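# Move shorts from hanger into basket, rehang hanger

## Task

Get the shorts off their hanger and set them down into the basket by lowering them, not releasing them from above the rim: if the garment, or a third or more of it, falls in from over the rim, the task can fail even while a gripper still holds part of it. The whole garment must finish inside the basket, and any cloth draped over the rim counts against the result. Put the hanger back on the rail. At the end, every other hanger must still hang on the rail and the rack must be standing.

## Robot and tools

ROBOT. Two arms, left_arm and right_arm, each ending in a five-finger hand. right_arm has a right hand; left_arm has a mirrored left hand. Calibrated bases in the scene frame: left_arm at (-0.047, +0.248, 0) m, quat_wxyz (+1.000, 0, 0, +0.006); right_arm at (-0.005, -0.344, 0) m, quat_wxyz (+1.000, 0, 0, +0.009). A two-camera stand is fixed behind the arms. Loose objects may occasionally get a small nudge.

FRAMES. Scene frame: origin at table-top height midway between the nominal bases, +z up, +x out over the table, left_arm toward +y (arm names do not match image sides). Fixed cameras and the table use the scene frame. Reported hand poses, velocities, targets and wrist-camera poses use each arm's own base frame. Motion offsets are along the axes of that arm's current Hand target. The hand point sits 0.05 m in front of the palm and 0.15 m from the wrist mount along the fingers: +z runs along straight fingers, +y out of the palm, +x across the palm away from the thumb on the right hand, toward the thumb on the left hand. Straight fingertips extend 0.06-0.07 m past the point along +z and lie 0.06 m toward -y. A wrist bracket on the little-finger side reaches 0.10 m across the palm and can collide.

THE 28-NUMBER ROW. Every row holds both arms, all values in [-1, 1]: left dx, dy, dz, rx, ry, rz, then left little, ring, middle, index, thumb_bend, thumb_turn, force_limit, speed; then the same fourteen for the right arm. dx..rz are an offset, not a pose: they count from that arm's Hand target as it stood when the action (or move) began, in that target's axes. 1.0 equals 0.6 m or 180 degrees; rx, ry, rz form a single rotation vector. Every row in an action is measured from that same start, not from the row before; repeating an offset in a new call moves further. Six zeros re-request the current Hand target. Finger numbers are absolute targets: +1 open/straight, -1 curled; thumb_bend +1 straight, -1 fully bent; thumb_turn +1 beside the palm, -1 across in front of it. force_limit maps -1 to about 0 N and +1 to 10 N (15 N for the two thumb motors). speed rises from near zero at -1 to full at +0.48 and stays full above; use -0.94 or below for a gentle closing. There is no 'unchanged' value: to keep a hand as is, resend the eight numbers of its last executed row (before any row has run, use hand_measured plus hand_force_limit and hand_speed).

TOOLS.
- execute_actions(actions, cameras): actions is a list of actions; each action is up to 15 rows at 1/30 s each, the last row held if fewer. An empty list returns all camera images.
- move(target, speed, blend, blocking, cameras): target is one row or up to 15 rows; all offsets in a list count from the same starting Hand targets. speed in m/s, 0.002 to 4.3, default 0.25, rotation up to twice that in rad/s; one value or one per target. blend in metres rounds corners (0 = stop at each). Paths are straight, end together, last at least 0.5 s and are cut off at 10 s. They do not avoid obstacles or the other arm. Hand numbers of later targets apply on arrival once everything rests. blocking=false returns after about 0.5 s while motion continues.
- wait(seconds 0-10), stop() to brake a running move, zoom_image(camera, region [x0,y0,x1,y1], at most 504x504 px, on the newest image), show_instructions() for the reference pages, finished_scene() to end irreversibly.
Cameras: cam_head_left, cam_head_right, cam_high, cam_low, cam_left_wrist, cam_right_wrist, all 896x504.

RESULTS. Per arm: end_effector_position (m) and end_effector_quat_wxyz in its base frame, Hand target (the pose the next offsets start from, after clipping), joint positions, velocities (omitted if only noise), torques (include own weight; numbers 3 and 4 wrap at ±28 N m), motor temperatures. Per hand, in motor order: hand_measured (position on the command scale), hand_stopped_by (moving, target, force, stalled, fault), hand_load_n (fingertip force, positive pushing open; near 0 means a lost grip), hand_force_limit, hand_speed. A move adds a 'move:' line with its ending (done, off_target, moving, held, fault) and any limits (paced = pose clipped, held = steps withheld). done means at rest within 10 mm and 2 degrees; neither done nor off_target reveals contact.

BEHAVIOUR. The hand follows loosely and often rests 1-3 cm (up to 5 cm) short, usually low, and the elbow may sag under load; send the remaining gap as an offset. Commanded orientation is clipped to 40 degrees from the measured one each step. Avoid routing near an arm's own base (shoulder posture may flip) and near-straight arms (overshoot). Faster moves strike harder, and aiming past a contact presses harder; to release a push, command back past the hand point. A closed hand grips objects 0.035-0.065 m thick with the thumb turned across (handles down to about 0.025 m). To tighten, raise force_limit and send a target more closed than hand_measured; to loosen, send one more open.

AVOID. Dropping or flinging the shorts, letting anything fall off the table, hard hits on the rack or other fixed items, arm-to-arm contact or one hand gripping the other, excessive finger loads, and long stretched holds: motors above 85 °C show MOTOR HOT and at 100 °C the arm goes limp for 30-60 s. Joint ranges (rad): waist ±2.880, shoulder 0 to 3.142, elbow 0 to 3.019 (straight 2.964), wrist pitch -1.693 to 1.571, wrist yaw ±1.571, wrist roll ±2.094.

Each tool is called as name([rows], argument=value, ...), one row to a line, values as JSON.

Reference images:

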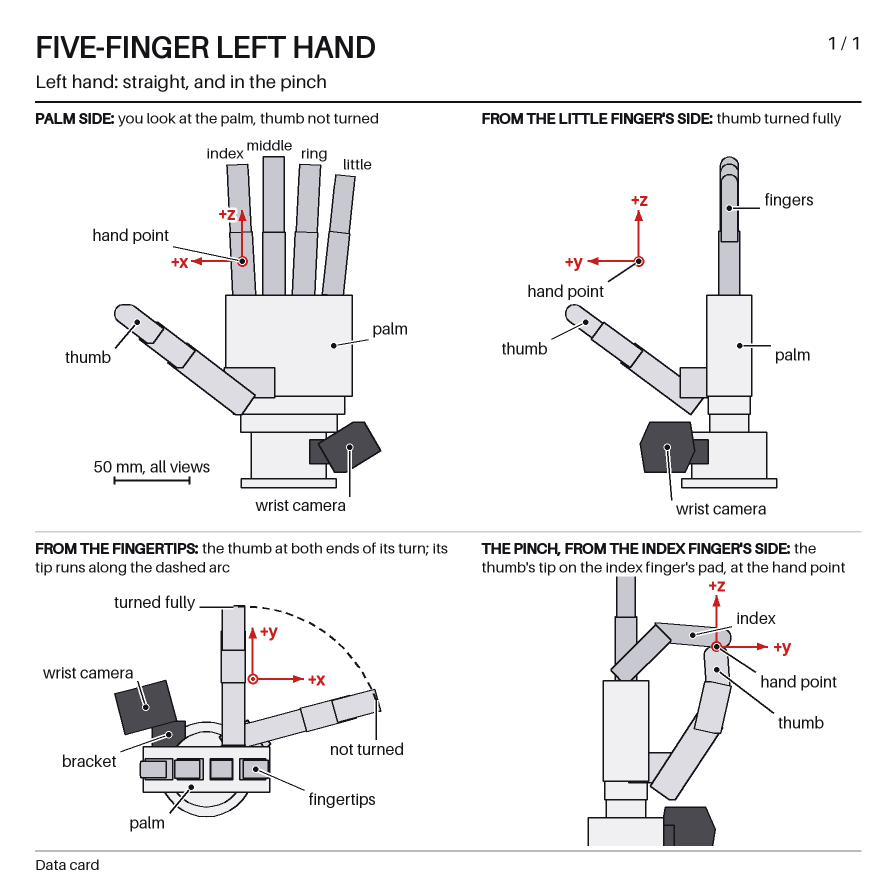

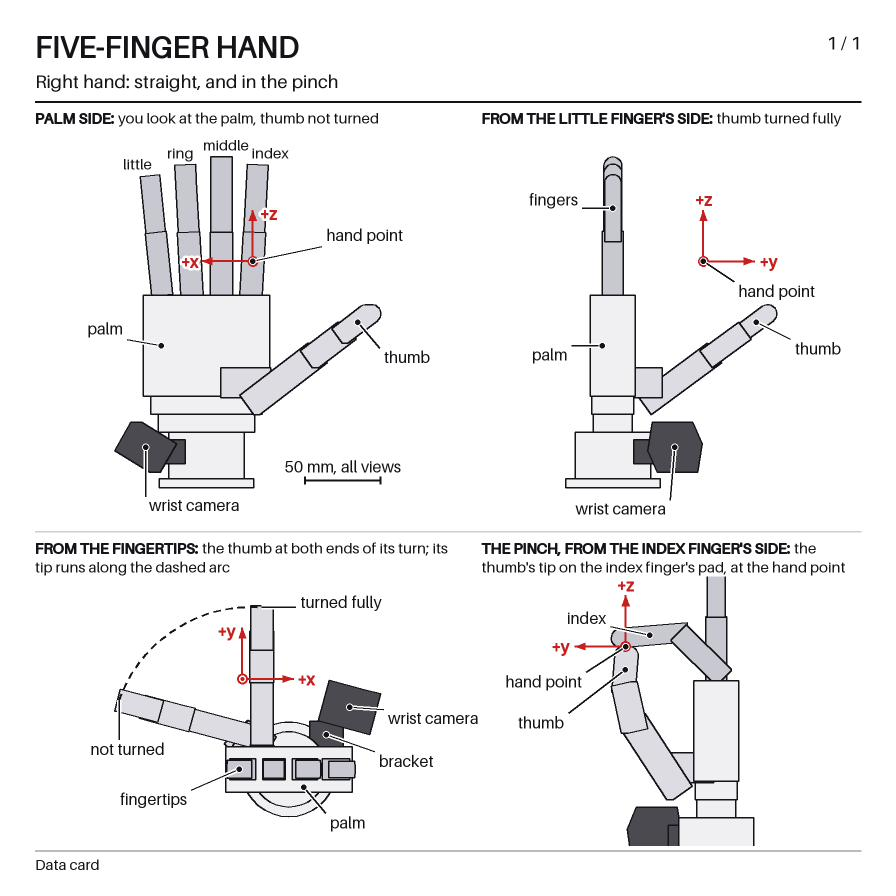

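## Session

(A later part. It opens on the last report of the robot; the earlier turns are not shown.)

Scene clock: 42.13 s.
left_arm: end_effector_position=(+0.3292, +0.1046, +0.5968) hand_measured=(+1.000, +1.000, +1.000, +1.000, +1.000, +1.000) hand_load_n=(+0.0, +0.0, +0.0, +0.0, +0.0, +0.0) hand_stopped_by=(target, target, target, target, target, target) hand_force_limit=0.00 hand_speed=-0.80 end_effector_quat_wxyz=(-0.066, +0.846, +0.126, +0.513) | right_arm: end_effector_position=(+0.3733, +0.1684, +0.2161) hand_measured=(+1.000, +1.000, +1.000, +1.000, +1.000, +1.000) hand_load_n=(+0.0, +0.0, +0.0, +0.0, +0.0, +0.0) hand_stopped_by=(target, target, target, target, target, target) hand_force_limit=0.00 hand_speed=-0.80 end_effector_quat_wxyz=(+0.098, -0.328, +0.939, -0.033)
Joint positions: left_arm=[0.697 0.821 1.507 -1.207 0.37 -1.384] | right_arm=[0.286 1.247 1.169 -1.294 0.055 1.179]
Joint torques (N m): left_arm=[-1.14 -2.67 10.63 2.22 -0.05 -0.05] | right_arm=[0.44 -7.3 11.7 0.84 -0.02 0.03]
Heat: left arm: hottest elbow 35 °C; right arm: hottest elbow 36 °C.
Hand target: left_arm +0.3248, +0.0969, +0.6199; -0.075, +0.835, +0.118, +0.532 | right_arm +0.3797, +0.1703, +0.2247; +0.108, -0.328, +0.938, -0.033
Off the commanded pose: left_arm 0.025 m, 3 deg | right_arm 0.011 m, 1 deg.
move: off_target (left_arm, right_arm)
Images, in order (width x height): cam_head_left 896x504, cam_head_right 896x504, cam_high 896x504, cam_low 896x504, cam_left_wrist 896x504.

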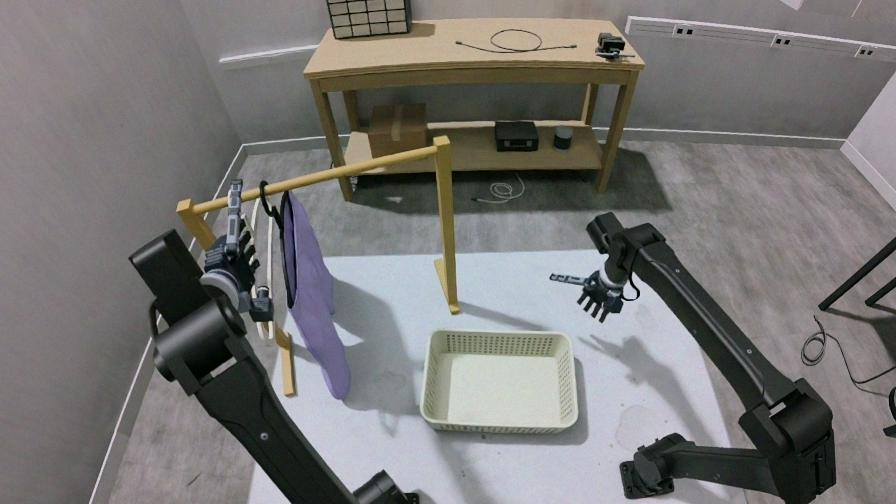

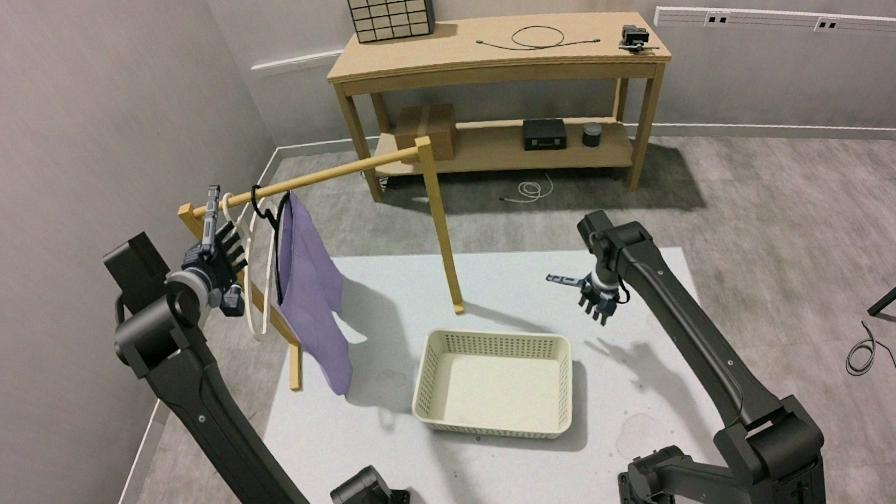

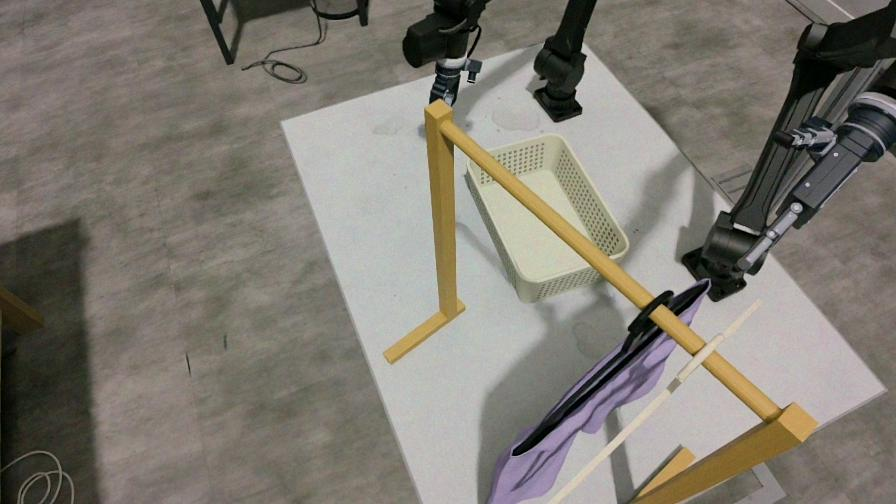

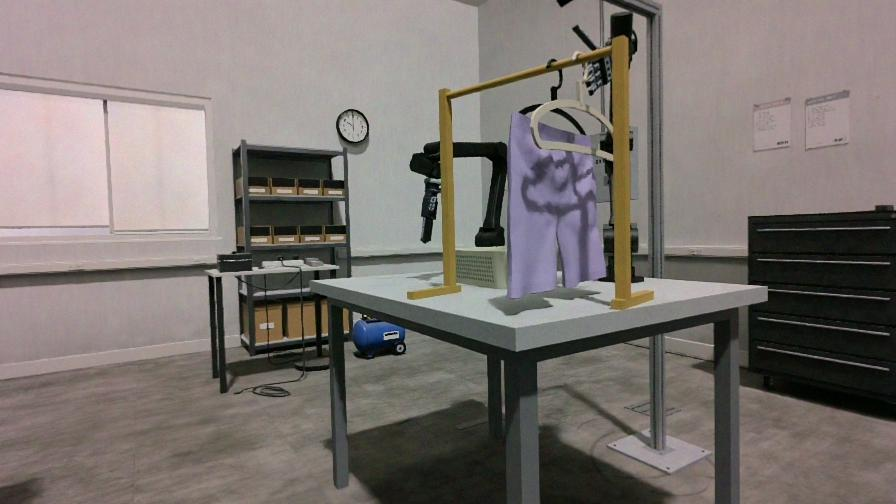

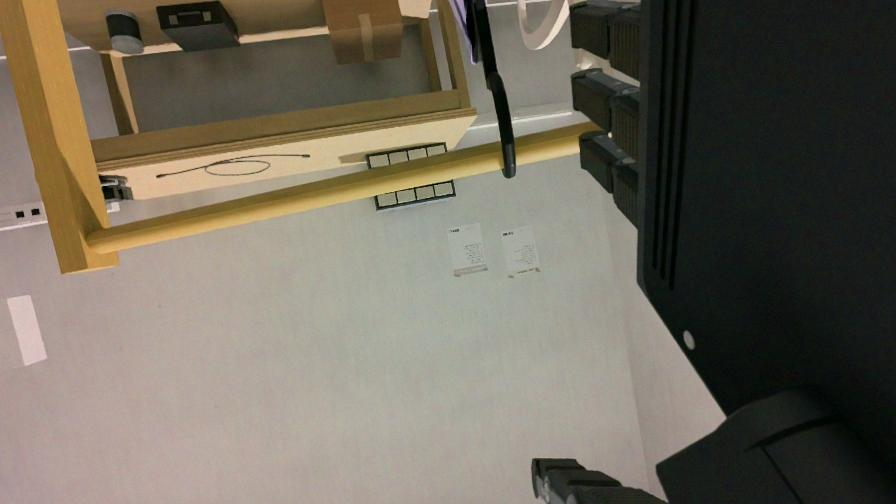

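move(target=[-0.0217,-0.0043,0.103,0,0,0,1,1,1,1,1,1,0,-0.8,0,0,0,0,0,0,1,1,1,1,1,1,0,-0.8], speed=0.1, cameras=["cam_head_left","cam_head_right","cam_high","cam_low","cam_left_wrist"])

zoom_image(camera="cam_head_left", region=[160, 160, 320, 350])

zoom_image(camera="cam_low", region=[520, 0, 680, 160])

zoom_image(camera="cam_high", region=[600, 200, 896, 400])

Scene clock: 44.43 s.
left_arm: end_effector_position=(+0.3682, +0.1154, +0.5761) hand_measured=(+1.000, +1.000, +1.000, +1.000, +1.000, +1.000) hand_load_n=(+0.0, +0.0, +0.0, +0.0, +0.0, +0.0) hand_stopped_by=(target, target, target, target, target, target) hand_force_limit=0.00 hand_speed=-0.80 end_effector_quat_wxyz=(-0.075, +0.839, +0.122, +0.524) | right_arm: end_effector_position=(+0.3733, +0.1684, +0.2161) hand_measured=(+1.000, +1.000, +1.000, +1.000, +1.000, +1.000) hand_load_n=(+0.0, +0.0, +0.0, +0.0, +0.0, +0.0) hand_stopped_by=(target, target, target, target, target, target) hand_force_limit=0.00 hand_speed=-0.80 end_effector_quat_wxyz=(+0.098, -0.328, +0.939, -0.033)
Joint positions: left_arm=[0.614 0.849 1.424 -1.052 0.294 -1.424] | right_arm=[0.286 1.247 1.169 -1.294 0.055 1.179]
Joint torques (N m): left_arm=[-1.26 -2.78 8.9 2.67 -0.1 -0.07] | right_arm=[0.5 -7.3 11.69 0.87 -0.02 0.04]
Heat: left arm: hottest elbow 35 °C; right arm: hottest elbow 36 °C.
Hand target: left_arm +0.3725, +0.1134, +0.5821; -0.075, +0.835, +0.118, +0.532 | right_arm +0.3797, +0.1703, +0.2247; +0.108, -0.328, +0.938, -0.033
Off the commanded pose: left_arm 0.008 m, 1 deg | right_arm 0.011 m, 1 deg.
move: off_target (right_arm)
Images, in order (width x height): cam_head_left 896x504, cam_head_right 896x504, cam_high 896x504, cam_low 896x504, cam_left_wrist 896x504.

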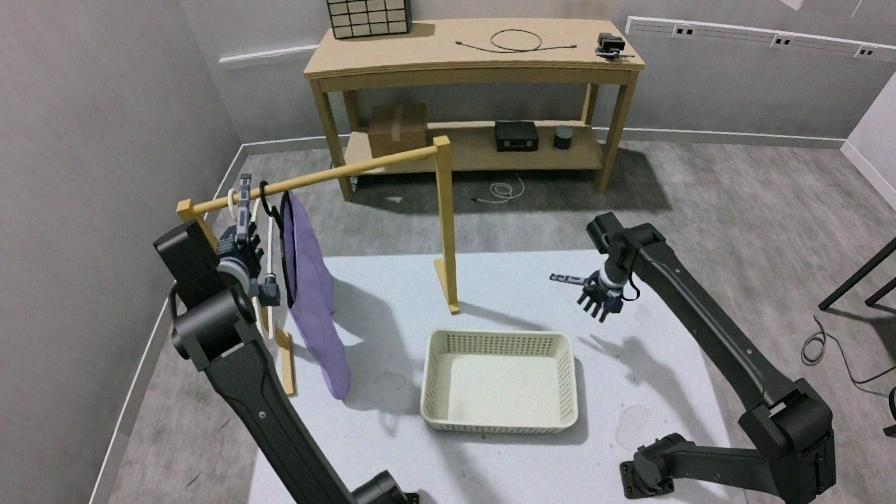

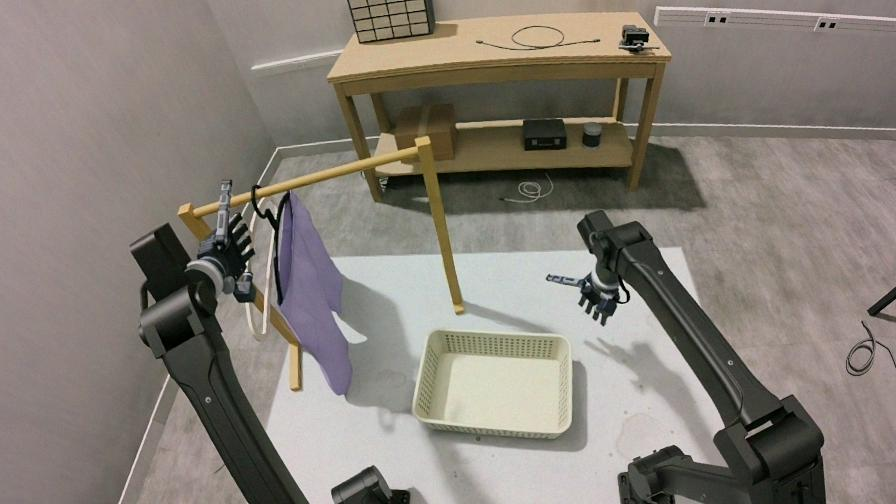

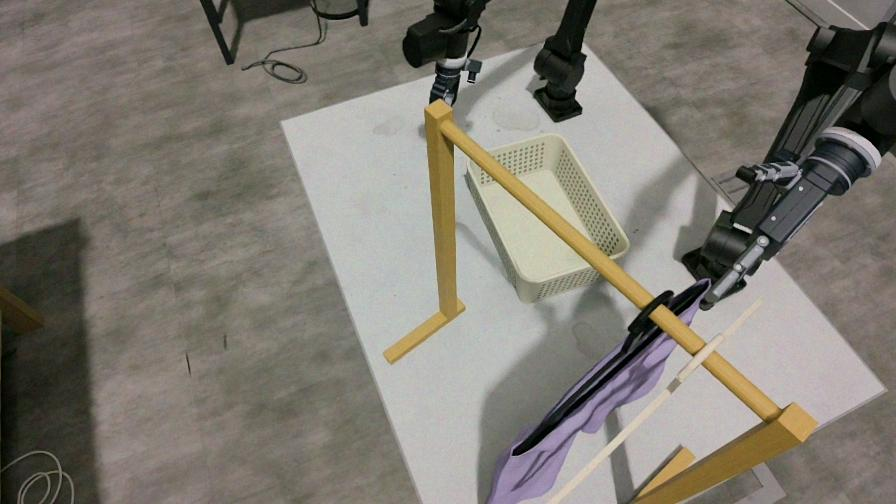

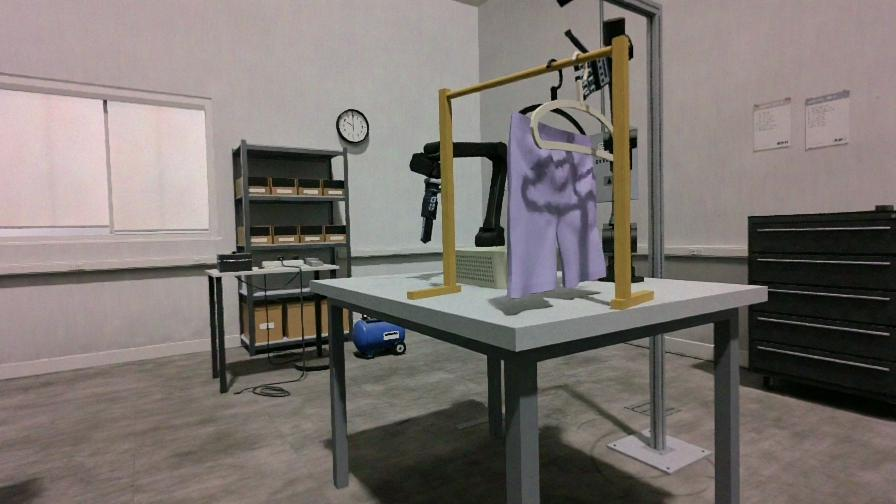

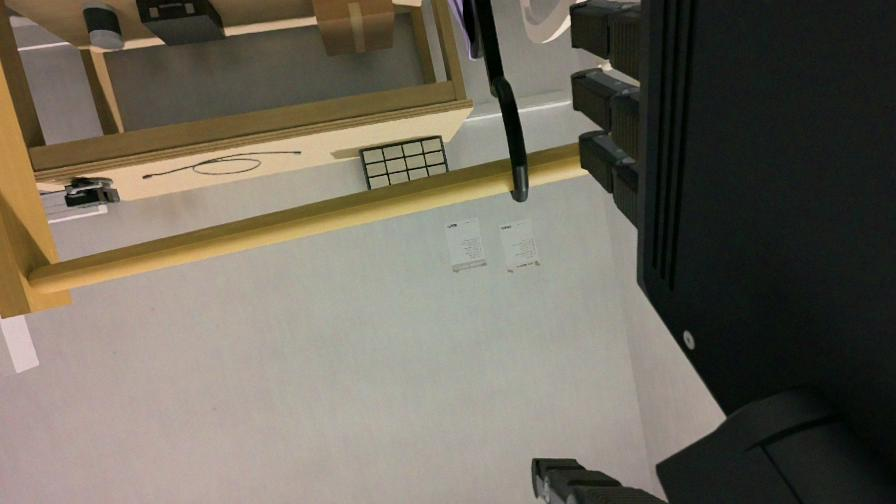

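Scaled by 2.653.

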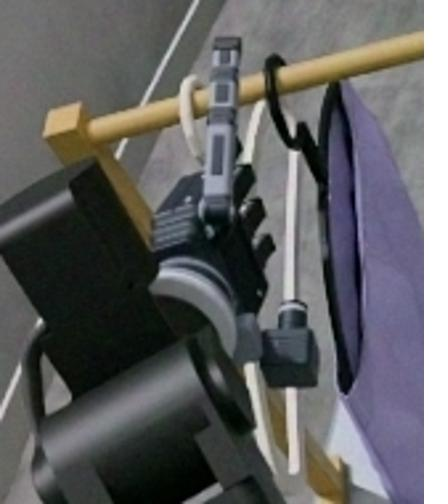

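Scaled by 3.150.

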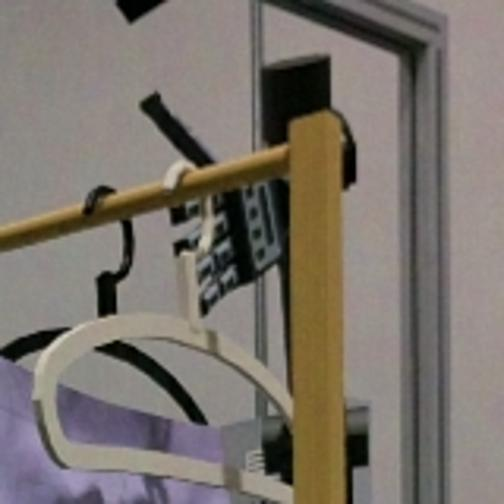

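Scaled by 1.703.

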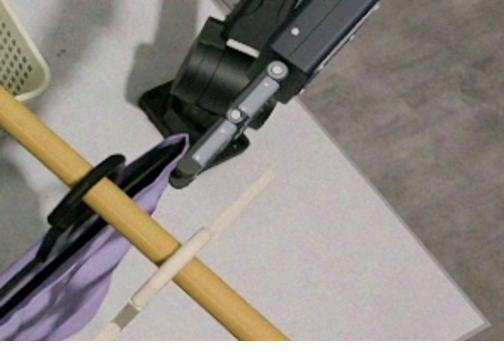

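move(target=[-0.024,0,0.059,0,0,0,1,1,1,1,1,1,0,-0.8,0,0,0,0,0,0,1,1,1,1,1,1,0,-0.8], speed=0.1, cameras=["cam_head_left","cam_head_right","cam_high","cam_low","cam_left_wrist"])

zoom_image(camera="cam_head_left", region=[160, 160, 320, 350])

zoom_image(camera="cam_low", region=[520, 0, 680, 160])

zoom_image(camera="cam_high", region=[600, 200, 896, 400])

Scene clock: 46.03 s.
left_arm: end_effector_position=(+0.3920, +0.1224, +0.5490) hand_measured=(+1.000, +1.000, +1.000, +1.000, +1.000, +1.000) hand_load_n=(+0.0, +0.0, +0.0, +0.0, +0.0, -0.5) hand_stopped_by=(target, target, target, target, target, target) hand_force_limit=0.00 hand_speed=-0.80 end_effector_quat_wxyz=(-0.076, +0.839, +0.121, +0.525) | right_arm: end_effector_position=(+0.3733, +0.1684, +0.2161) hand_measured=(+1.000, +1.000, +1.000, +1.000, +1.000, +1.000) hand_load_n=(+0.0, +0.0, +0.0, +0.0, +0.0, +0.0) hand_stopped_by=(target, target, target, target, target, target) hand_force_limit=0.00 hand_speed=-0.80 end_effector_quat_wxyz=(+0.098, -0.328, +0.939, -0.033)
Joint positions: left_arm=[0.58 0.864 1.346 -0.951 0.263 -1.44] | right_arm=[0.286 1.247 1.169 -1.294 0.055 1.179]
Joint torques (N m): left_arm=[-1.26 -3.08 9.26 2.7 -0.11 -0.04] | right_arm=[0.56 -7.18 11.7 0.85 -0.02 0.04]
Heat: left arm: hottest elbow 35 °C; right arm: hottest elbow 36 °C.
Hand target: left_arm +0.3975, +0.1207, +0.5539; -0.075, +0.835, +0.118, +0.532 | right_arm +0.3797, +0.1703, +0.2247; +0.108, -0.328, +0.938, -0.033
Off the commanded pose: left_arm 0.008 m, 1 deg | right_arm 0.011 m, 1 deg.
move: off_target (right_arm)
Images, in order (width x height): cam_head_left 896x504, cam_head_right 896x504, cam_high 896x504, cam_low 896x504, cam_left_wrist 896x504.

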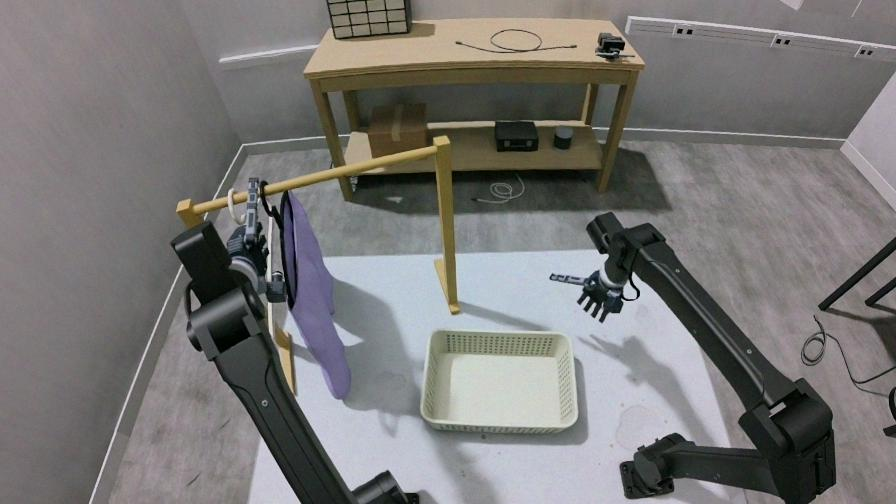

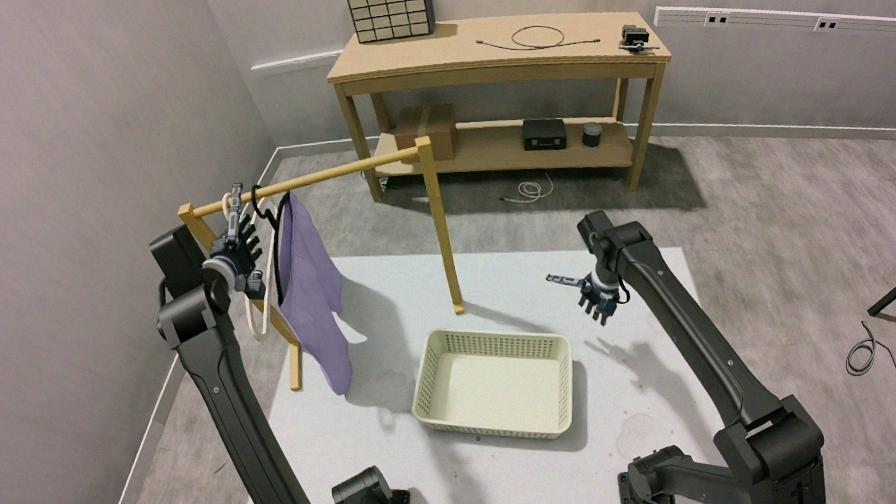

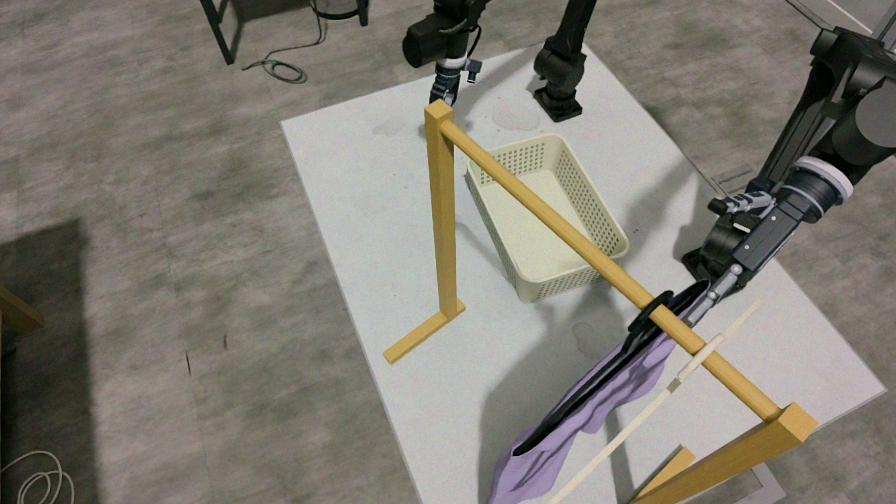

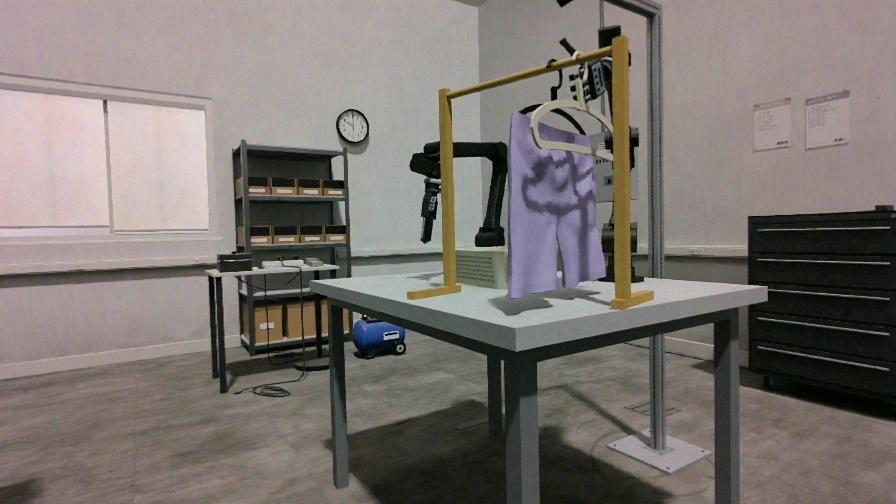

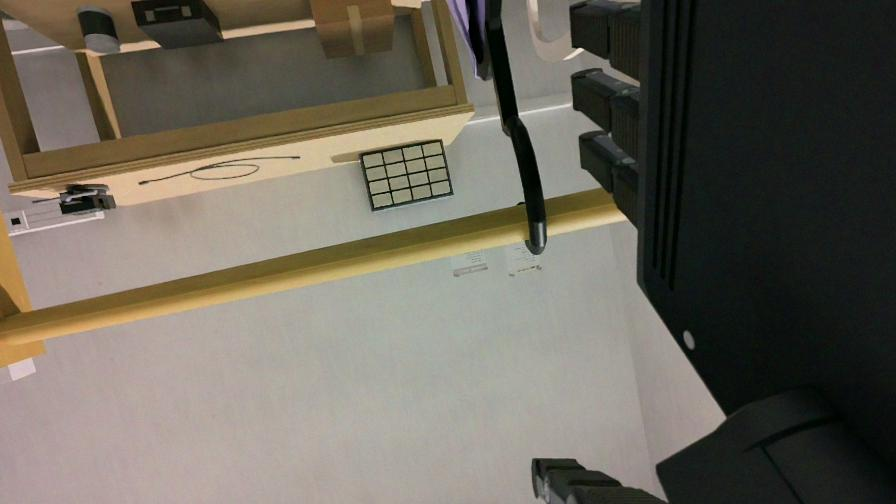

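Scaled by 2.653.

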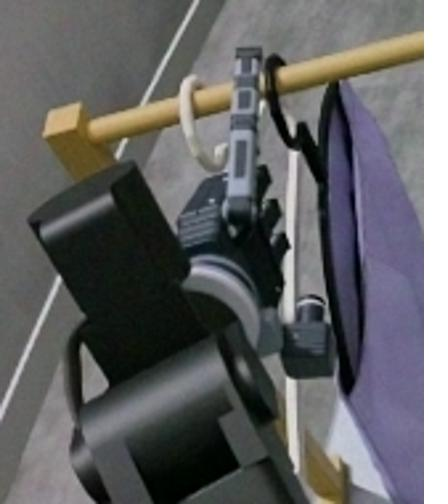

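Scaled by 3.150.

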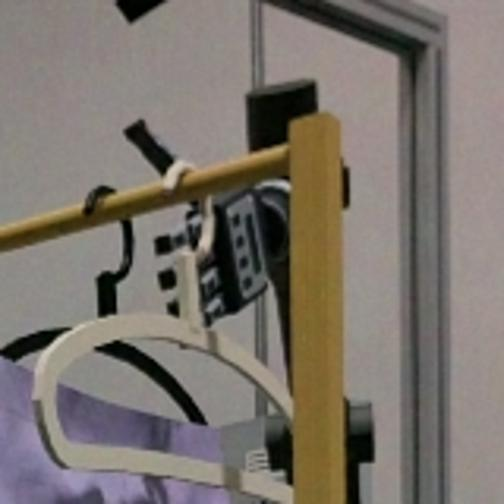

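Scaled by 1.703.

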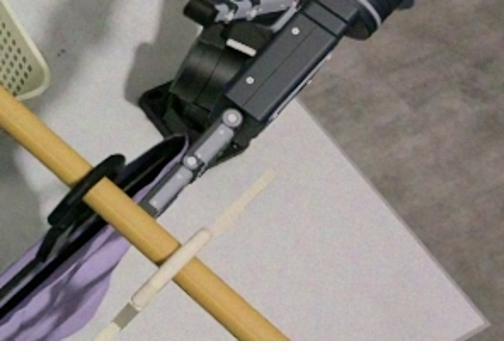

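move([
  [-0.0042,0,0.0305,0,0,0,1,1,1,1,1,1,0,-0.8,0,0,0,0,0,0,1,1,1,1,1,1,0,-0.8],
  [-0.0042,0.1,0.0305,0,0,0,1,1,1,1,1,1,0,-0.8,0,0,0,0,0,0,1,1,1,1,1,1,0,-0.8],
], speed=0.08, cameras=["cam_head_left","cam_high","cam_low","cam_left_wrist"])

zoom_image(camera="cam_head_left", region=[160, 160, 360, 400])

zoom_image(camera="cam_low", region=[500, 0, 660, 160])

zoom_image(camera="cam_high", region=[600, 200, 896, 400])

Scene clock: 49.67 s.
left_arm: end_effector_position=(+0.4303, +0.0740, +0.5354) hand_measured=(+1.000, +1.000, +1.000, +1.000, +1.000, +1.000) hand_load_n=(+0.0, +0.0, +0.0, +0.0, +0.0, +0.0) hand_stopped_by=(target, target, target, target, target, target) hand_force_limit=0.00 hand_speed=-0.80 end_effector_quat_wxyz=(-0.079, +0.841, +0.123, +0.520) | right_arm: end_effector_position=(+0.3733, +0.1684, +0.2161) hand_measured=(+1.000, +1.000, +1.000, +1.000, +1.000, +1.000) hand_load_n=(+0.0, +0.0, +0.0, +0.0, +0.0, +0.0) hand_stopped_by=(target, target, target, target, target, target) hand_force_limit=0.00 hand_speed=-0.80 end_effector_quat_wxyz=(+0.098, -0.328, +0.939, -0.033)
Joint positions: left_arm=[0.321 0.882 1.32 -0.901 0.023 -1.555] | right_arm=[0.286 1.247 1.169 -1.294 0.055 1.179]
Joint torques (N m): left_arm=[-1.32 -4.84 9.01 2.66 0.02 -0.07] | right_arm=[0.56 -7.3 11.71 0.87 -0.02 0.04]
Heat: left arm: hottest elbow 35 °C; right arm: hottest elbow 37 °C.
Hand target: left_arm +0.4291, +0.0673, +0.5440; -0.075, +0.835, +0.118, +0.532 | right_arm +0.3797, +0.1703, +0.2247; +0.108, -0.328, +0.938, -0.033
Off the commanded pose: left_arm 0.011 m, 2 deg | right_arm 0.011 m, 1 deg.
move: off_target (left_arm, right_arm)
Images, in order (width x height): cam_head_left 896x504, cam_high 896x504, cam_low 896x504, cam_left_wrist 896x504.

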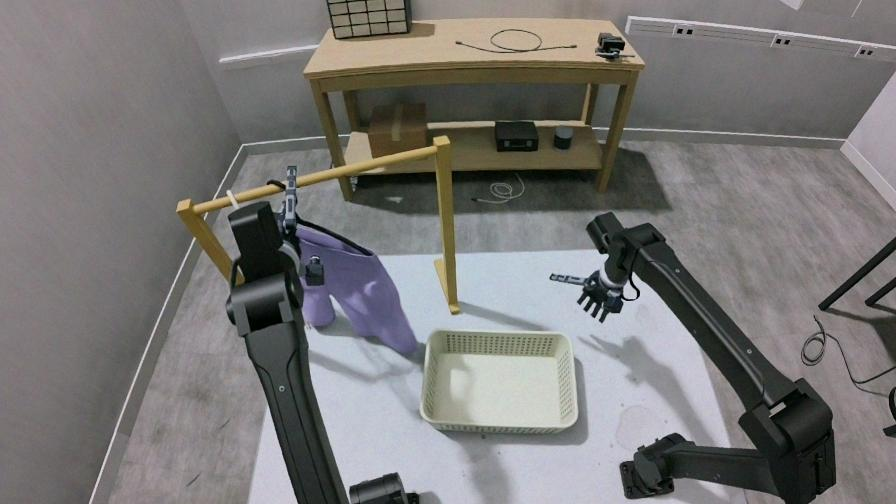

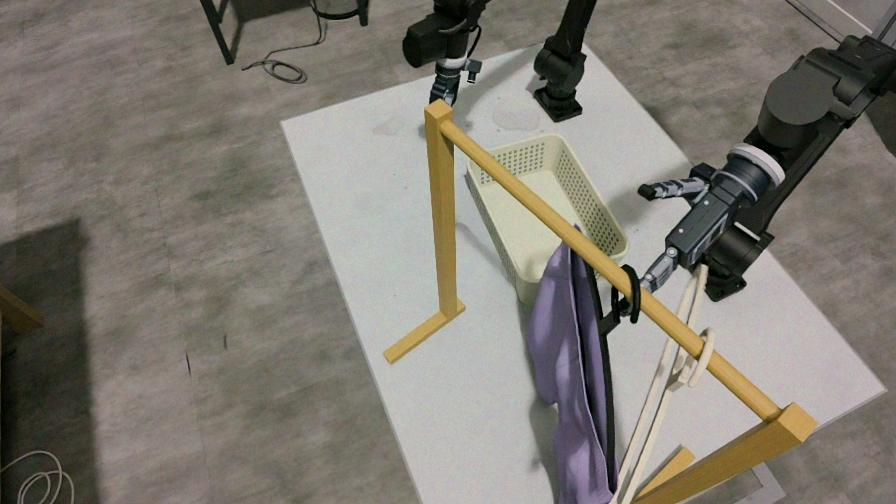

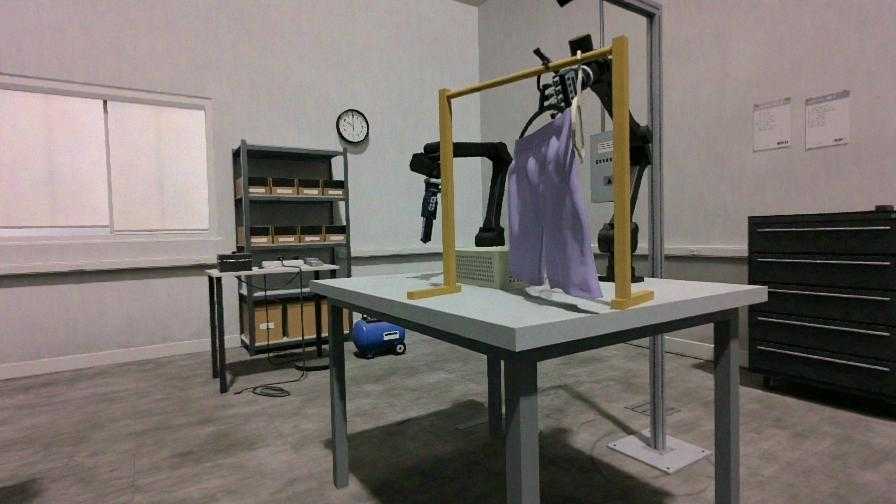

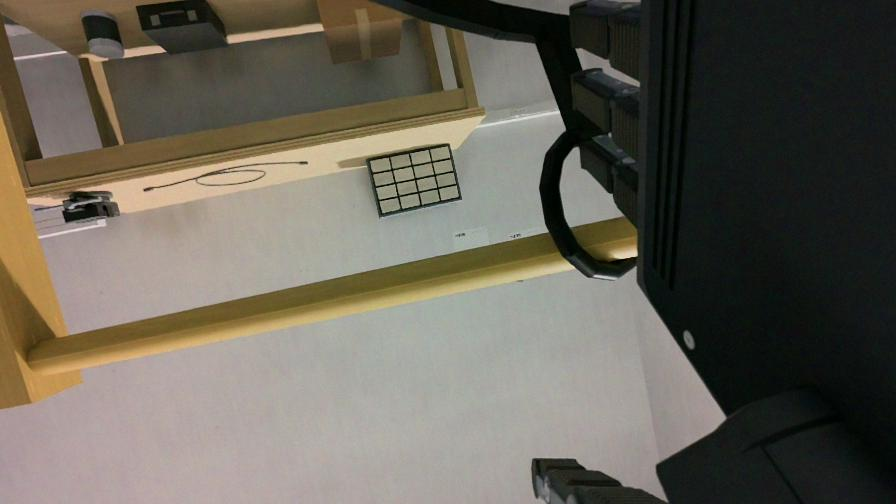

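Scaled by 2.100.

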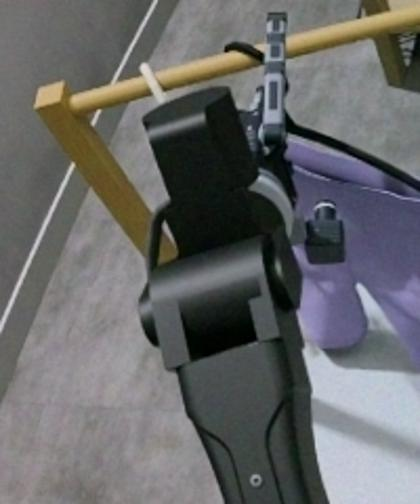

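Scaled by 3.150.

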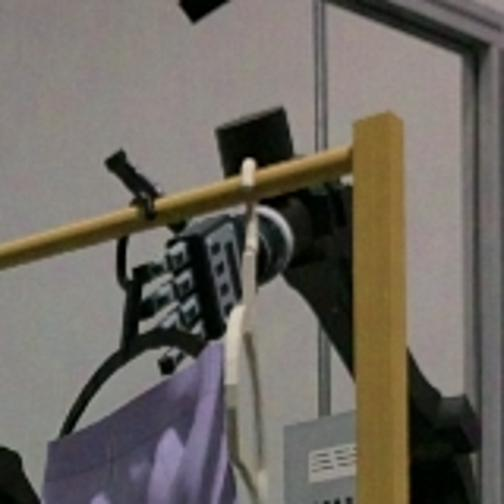

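Scaled by 1.703.

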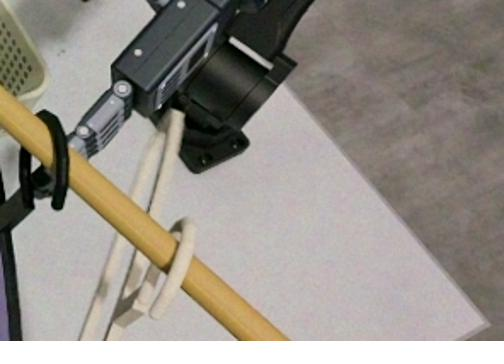

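move(target=[0,0.13,0,0,0,0,1,1,1,1,1,1,0,-0.8,0,0,0,0,0,0,1,1,1,1,1,1,0,-0.8], speed=0.08, cameras=["cam_head_left","cam_high","cam_low","cam_left_wrist"])

zoom_image(camera="cam_head_left", region=[200, 160, 460, 400])

zoom_image(camera="cam_low", region=[460, 0, 640, 160])

zoom_image(camera="cam_high", region=[500, 150, 800, 500])

Scene clock: 53.47 s.
left_arm: end_effector_position=(+0.4439, -0.0017, +0.5375) hand_measured=(+1.000, +1.000, +1.000, +1.000, +1.000, +1.000) hand_load_n=(+0.0, +0.0, +0.0, +0.0, +0.0, +0.0) hand_stopped_by=(target, target, target, target, target, target) hand_force_limit=0.00 hand_speed=-0.80 end_effector_quat_wxyz=(-0.081, +0.838, +0.121, +0.526) | right_arm: end_effector_position=(+0.3733, +0.1684, +0.2161) hand_measured=(+1.000, +1.000, +1.000, +1.000, +1.000, +1.000) hand_load_n=(+0.0, +0.0, +0.0, +0.0, +0.0, +0.0) hand_stopped_by=(target, target, target, target, target, target) hand_force_limit=0.00 hand_speed=-0.80 end_effector_quat_wxyz=(+0.098, -0.328, +0.939, -0.033)
Joint positions: left_arm=[0.007 0.883 1.319 -0.901 -0.26 -1.689] | right_arm=[0.286 1.247 1.169 -1.294 0.055 1.179]
Joint torques (N m): left_arm=[-1.44 -3.02 10.22 2.44 -0.16 -0.05] | right_arm=[0.38 -7.3 11.7 0.85 -0.01 0.04]
Heat: left arm: hottest elbow 36 °C; right arm: hottest elbow 37 °C.
Hand target: left_arm +0.4507, -0.0077, +0.5440; -0.075, +0.835, +0.118, +0.532 | right_arm +0.3797, +0.1703, +0.2247; +0.108, -0.328, +0.938, -0.033
Off the commanded pose: left_arm 0.011 m, 1 deg | right_arm 0.011 m, 1 deg.
move: off_target (left_arm, right_arm)
Images, in order (width x height): cam_head_left 896x504, cam_high 896x504, cam_low 896x504, cam_left_wrist 896x504.

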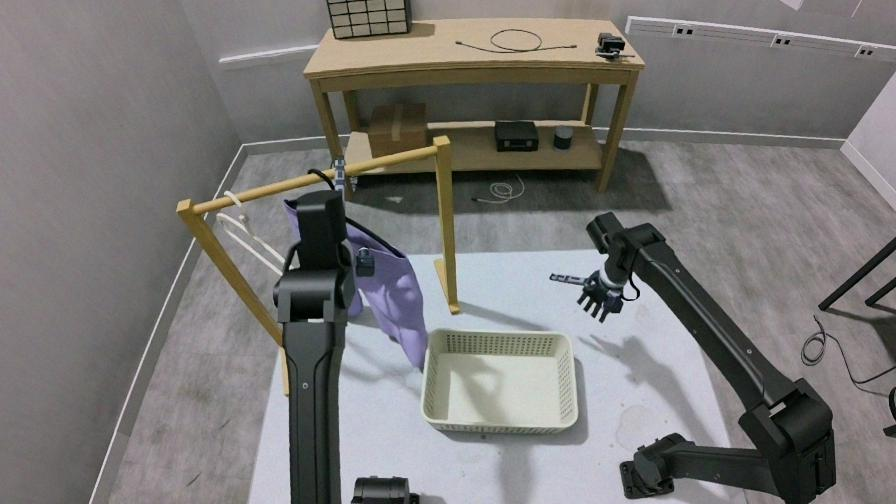

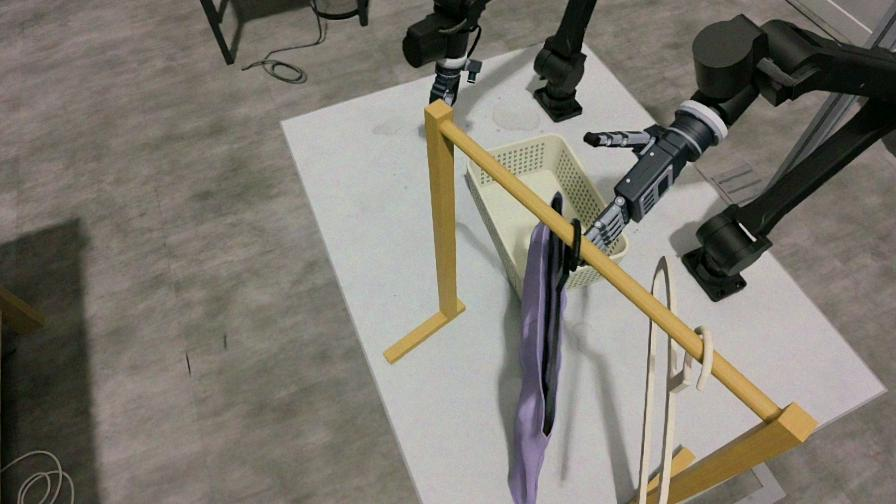

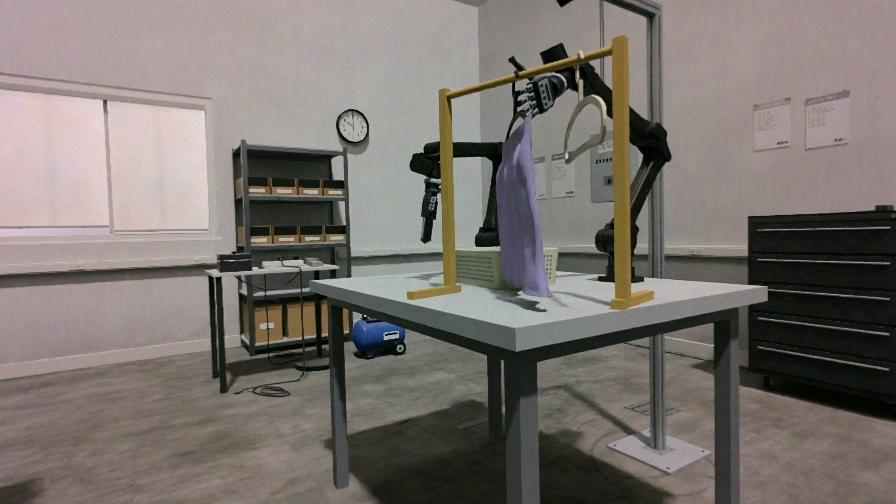

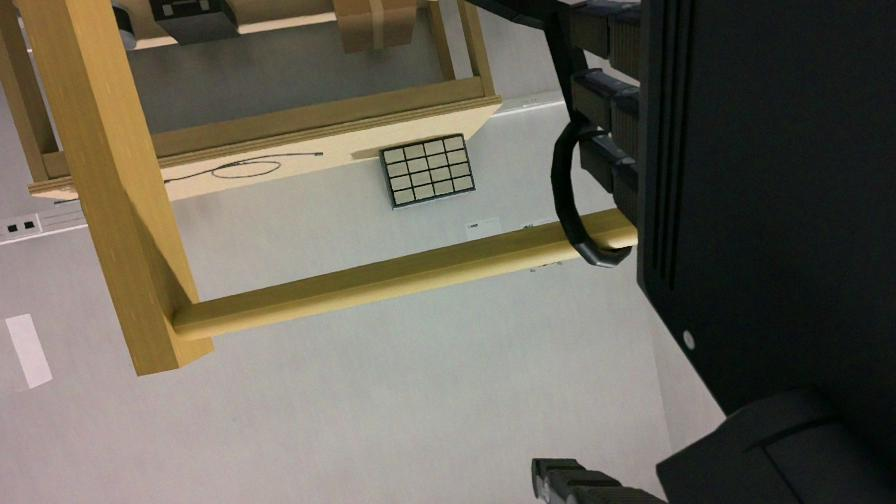

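Scaled by 1.938.

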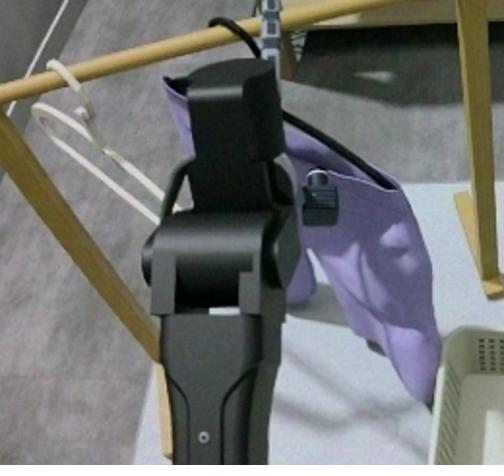

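Scaled by 2.800.

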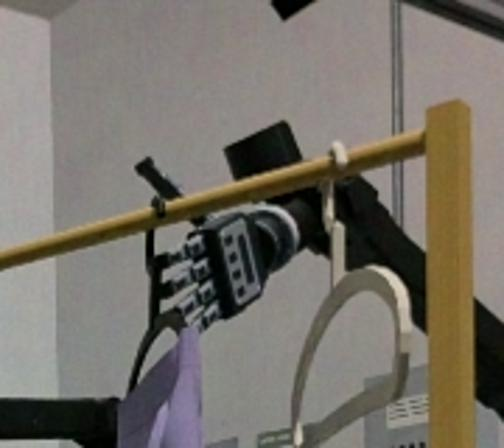

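Scaled by 1.440.

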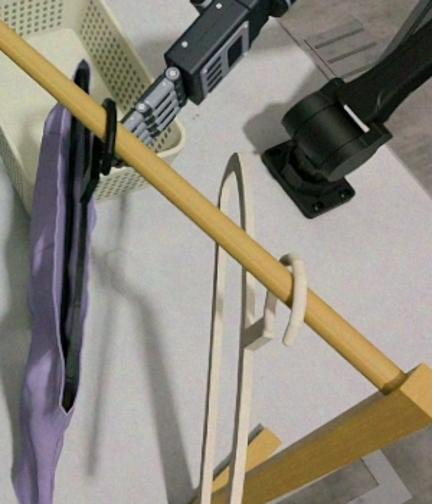

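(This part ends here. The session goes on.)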